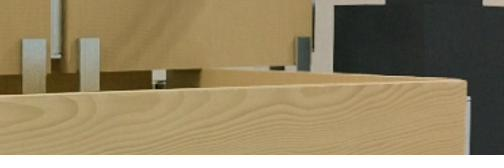

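Request:
move --arm3 '{"joints": {"joint2_rad": 0.94786, "joint4_rad": 1.65906, "joint6_rad": 0.53467}, "min_time_s": 1.5}'

Request:
move --arm3 '{"joints": {"joint1_rad": -0.36158, "joint2_rad": 0.928, "joint4_rad": 1.72266, "joint6_rad": 0.49093, "joint7_rad": -2.02527}, "min_time_s": 2.5}' --cameras '["arm3_cam_wrist"]'

Scene clock: 2399.03 s.
Joint torques (N m): arm1=[0.48 -27.68 1.18 -8.01 0.35 -0.06 -0.42] | arm2=[0.11 -28.3 1.28 -7.6 0.27 -0.62 -0.32] | arm3=[0.82 -21.55 0.74 -3.72 0.12 -0.04 -0.2] | arm4=[1.04 -14.64 0.01 -5.44 0.67 0.25 -0.05]
Flange force (N): arm1=[-0.9 1.9 3.9] | arm2=no reading | arm3=[2.6 -2.9 2.8] | arm4=[0.4 -2.3 -0.1]
move: arm3 done
Joint velocities: within noise
arm1, arm4: as last shown
arm2.joint_positions: joint1_rad=-0.290 joint2_rad=+1.400 joint3_rad=+0.000 joint4_rad=+0.469 joint5_rad=+0.000 joint6_rad=+1.272 joint7_rad=+2.718 hand_index_mcp=+0.751 hand_index_abd=-0.613 hand_index_pip=+0.577 hand_index_dip=+0.696 hand_middle_mcp=+0.750 hand_middle_abd=-0.620 hand_middle_pip=+0.578 hand_middle_dip=+0.699 hand_ring_mcp=+0.745 hand_ring_abd=-0.640 hand_ring_pip=+0.579 hand_ring_dip=+0.699 hand_thumb_cmc=+0.937 hand_thumb_axl=+0.677 hand_thumb_mcp=-0.544 hand_thumb_ipl=+0.168 hand_current_limit=+0.750 hand_speed=-0.850
arm2.joint_status: not commanded
arm2.hand_state: goal,goal,goal,goal,goal,goal,goal,goal,goal,goal,goal,goal,goal,goal,goal,goal
arm2.index_mcp_current_ma: -6
arm2.index_abd_current_ma: 12
arm2.index_pip_current_ma: 1
arm2.index_dip_current_ma: 0
arm2.middle_mcp_current_ma: -9
arm2.middle_abd_current_ma: 0
arm2.middle_pip_current_ma: 4
arm2.middle_dip_current_ma: 4
arm2.ring_mcp_current_ma: -22
arm2.ring_abd_current_ma: 0
arm2.ring_pip_current_ma: 4
arm2.ring_dip_current_ma: 5
arm2.thumb_cmc_current_ma: -32
arm2.thumb_axl_current_ma: -2
arm2.thumb_mcp_current_ma: 62
arm2.thumb_ipl_current_ma: 0
arm2.hand_goal_index_mcp: 0.754
arm2.hand_goal_index_abd: -0.620
arm2.hand_goal_index_pip: 0.576
arm2.hand_goal_index_dip: 0.696
arm2.hand_goal_middle_mcp: 0.754
arm2.hand_goal_middle_abd: -0.620
arm2.hand_goal_middle_pip: 0.576
arm2.hand_goal_middle_dip: 0.696
arm2.hand_goal_ring_mcp: 0.754
arm2.hand_goal_ring_abd: -0.640
arm2.hand_goal_ring_pip: 0.576
arm2.hand_goal_ring_dip: 0.696
arm2.hand_goal_thumb_cmc: 0.950
arm2.hand_goal_thumb_axl: 0.678
arm2.hand_goal_thumb_mcp: -0.562
arm2.hand_goal_thumb_ipl: 0.168
arm2.hand: x=-0.0637 y=-0.2940 z=+0.7328 quat_wxyz=(+0.000, -1.000, +0.013, +0.000) (m; scene frame)
arm3.joint_positions: joint1_rad=-0.422 joint2_rad=+0.948 joint3_rad=+0.000 joint4_rad=+1.659 joint5_rad=+0.000 joint6_rad=+0.535 joint7_rad=-2.067 hand_index_mcp=+0.959 hand_index_abd=+0.000 hand_index_pip=+0.944 hand_index_dip=+0.946 hand_middle_mcp=+0.961 hand_middle_abd=+0.000 hand_middle_pip=+0.943 hand_middle_dip=+0.947 hand_ring_mcp=+0.959 hand_ring_abd=+0.000 hand_ring_pip=+0.943 hand_ring_dip=+0.947 hand_thumb_cmc=+0.943 hand_thumb_axl=+0.678 hand_thumb_mcp=-0.542 hand_thumb_ipl=+0.168 hand_current_limit=+0.750 hand_speed=-0.850
arm3.joint_status: all done
arm3.hand_state: goal,goal,goal,goal,goal,goal,goal,goal,goal,goal,goal,goal,goal,goal,blocked,goal
arm3.index_mcp_current_ma: -5
arm3.index_abd_current_ma: 0
arm3.index_pip_current_ma: -2
arm3.index_dip_current_ma: -1
arm3.middle_mcp_current_ma: -4
arm3.middle_abd_current_ma: 0
arm3.middle_pip_current_ma: -2
arm3.middle_dip_current_ma: -1
arm3.ring_mcp_current_ma: -6
arm3.ring_abd_current_ma: 0
arm3.ring_pip_current_ma: -2
arm3.ring_dip_current_ma: -1
arm3.thumb_cmc_current_ma: -2
arm3.thumb_axl_current_ma: 0
arm3.thumb_mcp_current_ma: 21
arm3.thumb_ipl_current_ma: 0
arm3.hand_goal_index_mcp: 0.970
arm3.hand_goal_index_abd: 0.000
arm3.hand_goal_index_pip: 0.950
arm3.hand_goal_index_dip: 0.950
arm3.hand_goal_middle_mcp: 0.970
arm3.hand_goal_middle_abd: 0.000
arm3.hand_goal_middle_pip: 0.950
arm3.hand_goal_middle_dip: 0.950
arm3.hand_goal_ring_mcp: 0.970
arm3.hand_goal_ring_abd: 0.000
arm3.hand_goal_ring_pip: 0.950
arm3.hand_goal_ring_dip: 0.950
arm3.hand_goal_thumb_cmc: 0.950
arm3.hand_goal_thumb_axl: 0.678
arm3.hand_goal_thumb_mcp: -0.562
arm3.hand_goal_thumb_ipl: 0.168
arm3.hand: x=+0.5818 y=-0.2243 z=+0.7451 quat_wxyz=(-0.006, +0.044, -0.999, -0.002) (m; scene frame)
pictures: none

Scene clock: 2401.83 s.
Joint torques (N m): arm1=[0.45 -27.71 1.23 -7.98 0.34 -0.03 -0.4] | arm2=[0.08 -28.3 1.27 -7.57 0.26 -0.63 -0.33] | arm3=[0.87 -21 0.76 -3.44 0.11 -0.04 -0.21] | arm4=[0.97 -14.63 0.1 -5.5 0.55 0.3 -0.09]
Flange force (N): arm1=[-0.9 2.0 4.0] | arm2=no reading | arm3=[2.4 -2.7 2.9] | arm4=[0.1 -2.1 0.1]
move: arm3 done
Joint velocities: within noise
arm1, arm4: as last shown
arm2.joint_positions: joint1_rad=-0.290 joint2_rad=+1.400 joint3_rad=+0.000 joint4_rad=+0.469 joint5_rad=+0.000 joint6_rad=+1.272 joint7_rad=+2.718 hand_index_mcp=+0.751 hand_index_abd=-0.613 hand_index_pip=+0.577 hand_index_dip=+0.696 hand_middle_mcp=+0.750 hand_middle_abd=-0.620 hand_middle_pip=+0.578 hand_middle_dip=+0.699 hand_ring_mcp=+0.745 hand_ring_abd=-0.640 hand_ring_pip=+0.579 hand_ring_dip=+0.699 hand_thumb_cmc=+0.937 hand_thumb_axl=+0.677 hand_thumb_mcp=-0.544 hand_thumb_ipl=+0.168 hand_current_limit=+0.750 hand_speed=-0.850
arm2.joint_status: not commanded
arm2.hand_state: goal,goal,goal,goal,goal,goal,goal,goal,goal,goal,goal,goal,goal,goal,goal,goal
arm2.index_mcp_current_ma: -6
arm2.index_abd_current_ma: 12
arm2.index_pip_current_ma: 1
arm2.index_dip_current_ma: 0
arm2.middle_mcp_current_ma: -9
arm2.middle_abd_current_ma: 0
arm2.middle_pip_current_ma: 4
arm2.middle_dip_current_ma: 4
arm2.ring_mcp_current_ma: -22
arm2.ring_abd_current_ma: 0
arm2.ring_pip_current_ma: 4
arm2.ring_dip_current_ma: 5
arm2.thumb_cmc_current_ma: -32
arm2.thumb_axl_current_ma: -2
arm2.thumb_mcp_current_ma: 62
arm2.thumb_ipl_current_ma: 0
arm2.hand_goal_index_mcp: 0.754
arm2.hand_goal_index_abd: -0.620
arm2.hand_goal_index_pip: 0.576
arm2.hand_goal_index_dip: 0.696
arm2.hand_goal_middle_mcp: 0.754
arm2.hand_goal_middle_abd: -0.620
arm2.hand_goal_middle_pip: 0.576
arm2.hand_goal_middle_dip: 0.696
arm2.hand_goal_ring_mcp: 0.754
arm2.hand_goal_ring_abd: -0.640
arm2.hand_goal_ring_pip: 0.576
arm2.hand_goal_ring_dip: 0.696
arm2.hand_goal_thumb_cmc: 0.950
arm2.hand_goal_thumb_axl: 0.678
arm2.hand_goal_thumb_mcp: -0.562
arm2.hand_goal_thumb_ipl: 0.168
arm2.hand: x=-0.0638 y=-0.2940 z=+0.7328 quat_wxyz=(+0.000, -1.000, +0.013, +0.000) (m; scene frame)
arm3.joint_positions: joint1_rad=-0.362 joint2_rad=+0.928 joint3_rad=+0.000 joint4_rad=+1.723 joint5_rad=+0.000 joint6_rad=+0.491 joint7_rad=-2.025 hand_index_mcp=+0.959 hand_index_abd=+0.000 hand_index_pip=+0.944 hand_index_dip=+0.946 hand_middle_mcp=+0.961 hand_middle_abd=+0.000 hand_middle_pip=+0.943 hand_middle_dip=+0.947 hand_ring_mcp=+0.959 hand_ring_abd=+0.000 hand_ring_pip=+0.943 hand_ring_dip=+0.947 hand_thumb_cmc=+0.943 hand_thumb_axl=+0.678 hand_thumb_mcp=-0.542 hand_thumb_ipl=+0.168 hand_current_limit=+0.750 hand_speed=-0.850
arm3.joint_status: all done
arm3.hand_state: goal,goal,goal,goal,goal,goal,goal,goal,goal,goal,goal,goal,goal,goal,blocked,goal
arm3.index_mcp_current_ma: -5
arm3.index_abd_current_ma: 0
arm3.index_pip_current_ma: -2
arm3.index_dip_current_ma: -1
arm3.middle_mcp_current_ma: -4
arm3.middle_abd_current_ma: 0
arm3.middle_pip_current_ma: -2
arm3.middle_dip_current_ma: -1
arm3.ring_mcp_current_ma: -6
arm3.ring_abd_current_ma: 0
arm3.ring_pip_current_ma: -2
arm3.ring_dip_current_ma: -1
arm3.thumb_cmc_current_ma: -2
arm3.thumb_axl_current_ma: 0
arm3.thumb_mcp_current_ma: 21
arm3.thumb_ipl_current_ma: 0
arm3.hand_goal_index_mcp: 0.970
arm3.hand_goal_index_abd: 0.000
arm3.hand_goal_index_pip: 0.950
arm3.hand_goal_index_dip: 0.950
arm3.hand_goal_middle_mcp: 0.970
arm3.hand_goal_middle_abd: 0.000
arm3.hand_goal_middle_pip: 0.950
arm3.hand_goal_middle_dip: 0.950
arm3.hand_goal_ring_mcp: 0.970
arm3.hand_goal_ring_abd: 0.000
arm3.hand_goal_ring_pip: 0.950
arm3.hand_goal_ring_dip: 0.950
arm3.hand_goal_thumb_cmc: 0.950
arm3.hand_goal_thumb_axl: 0.678
arm3.hand_goal_thumb_mcp: -0.562
arm3.hand_goal_thumb_ipl: 0.168
arm3.hand: x=+0.5834 y=-0.1896 z=+0.7453 quat_wxyz=(-0.006, +0.035, -0.999, -0.002) (m; scene frame)
pictures: arm3_cam_wrist

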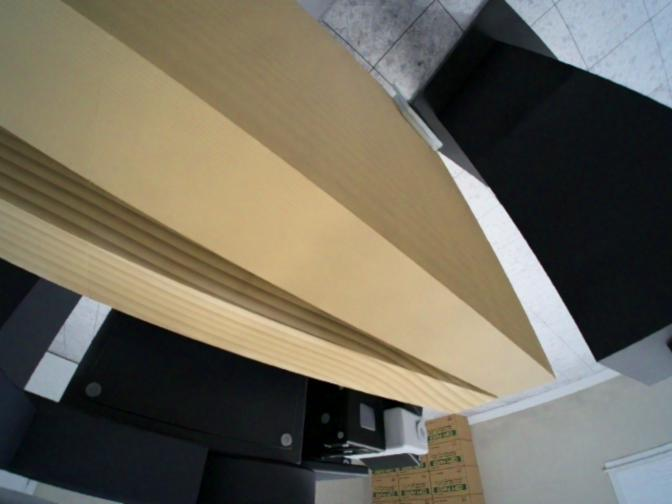

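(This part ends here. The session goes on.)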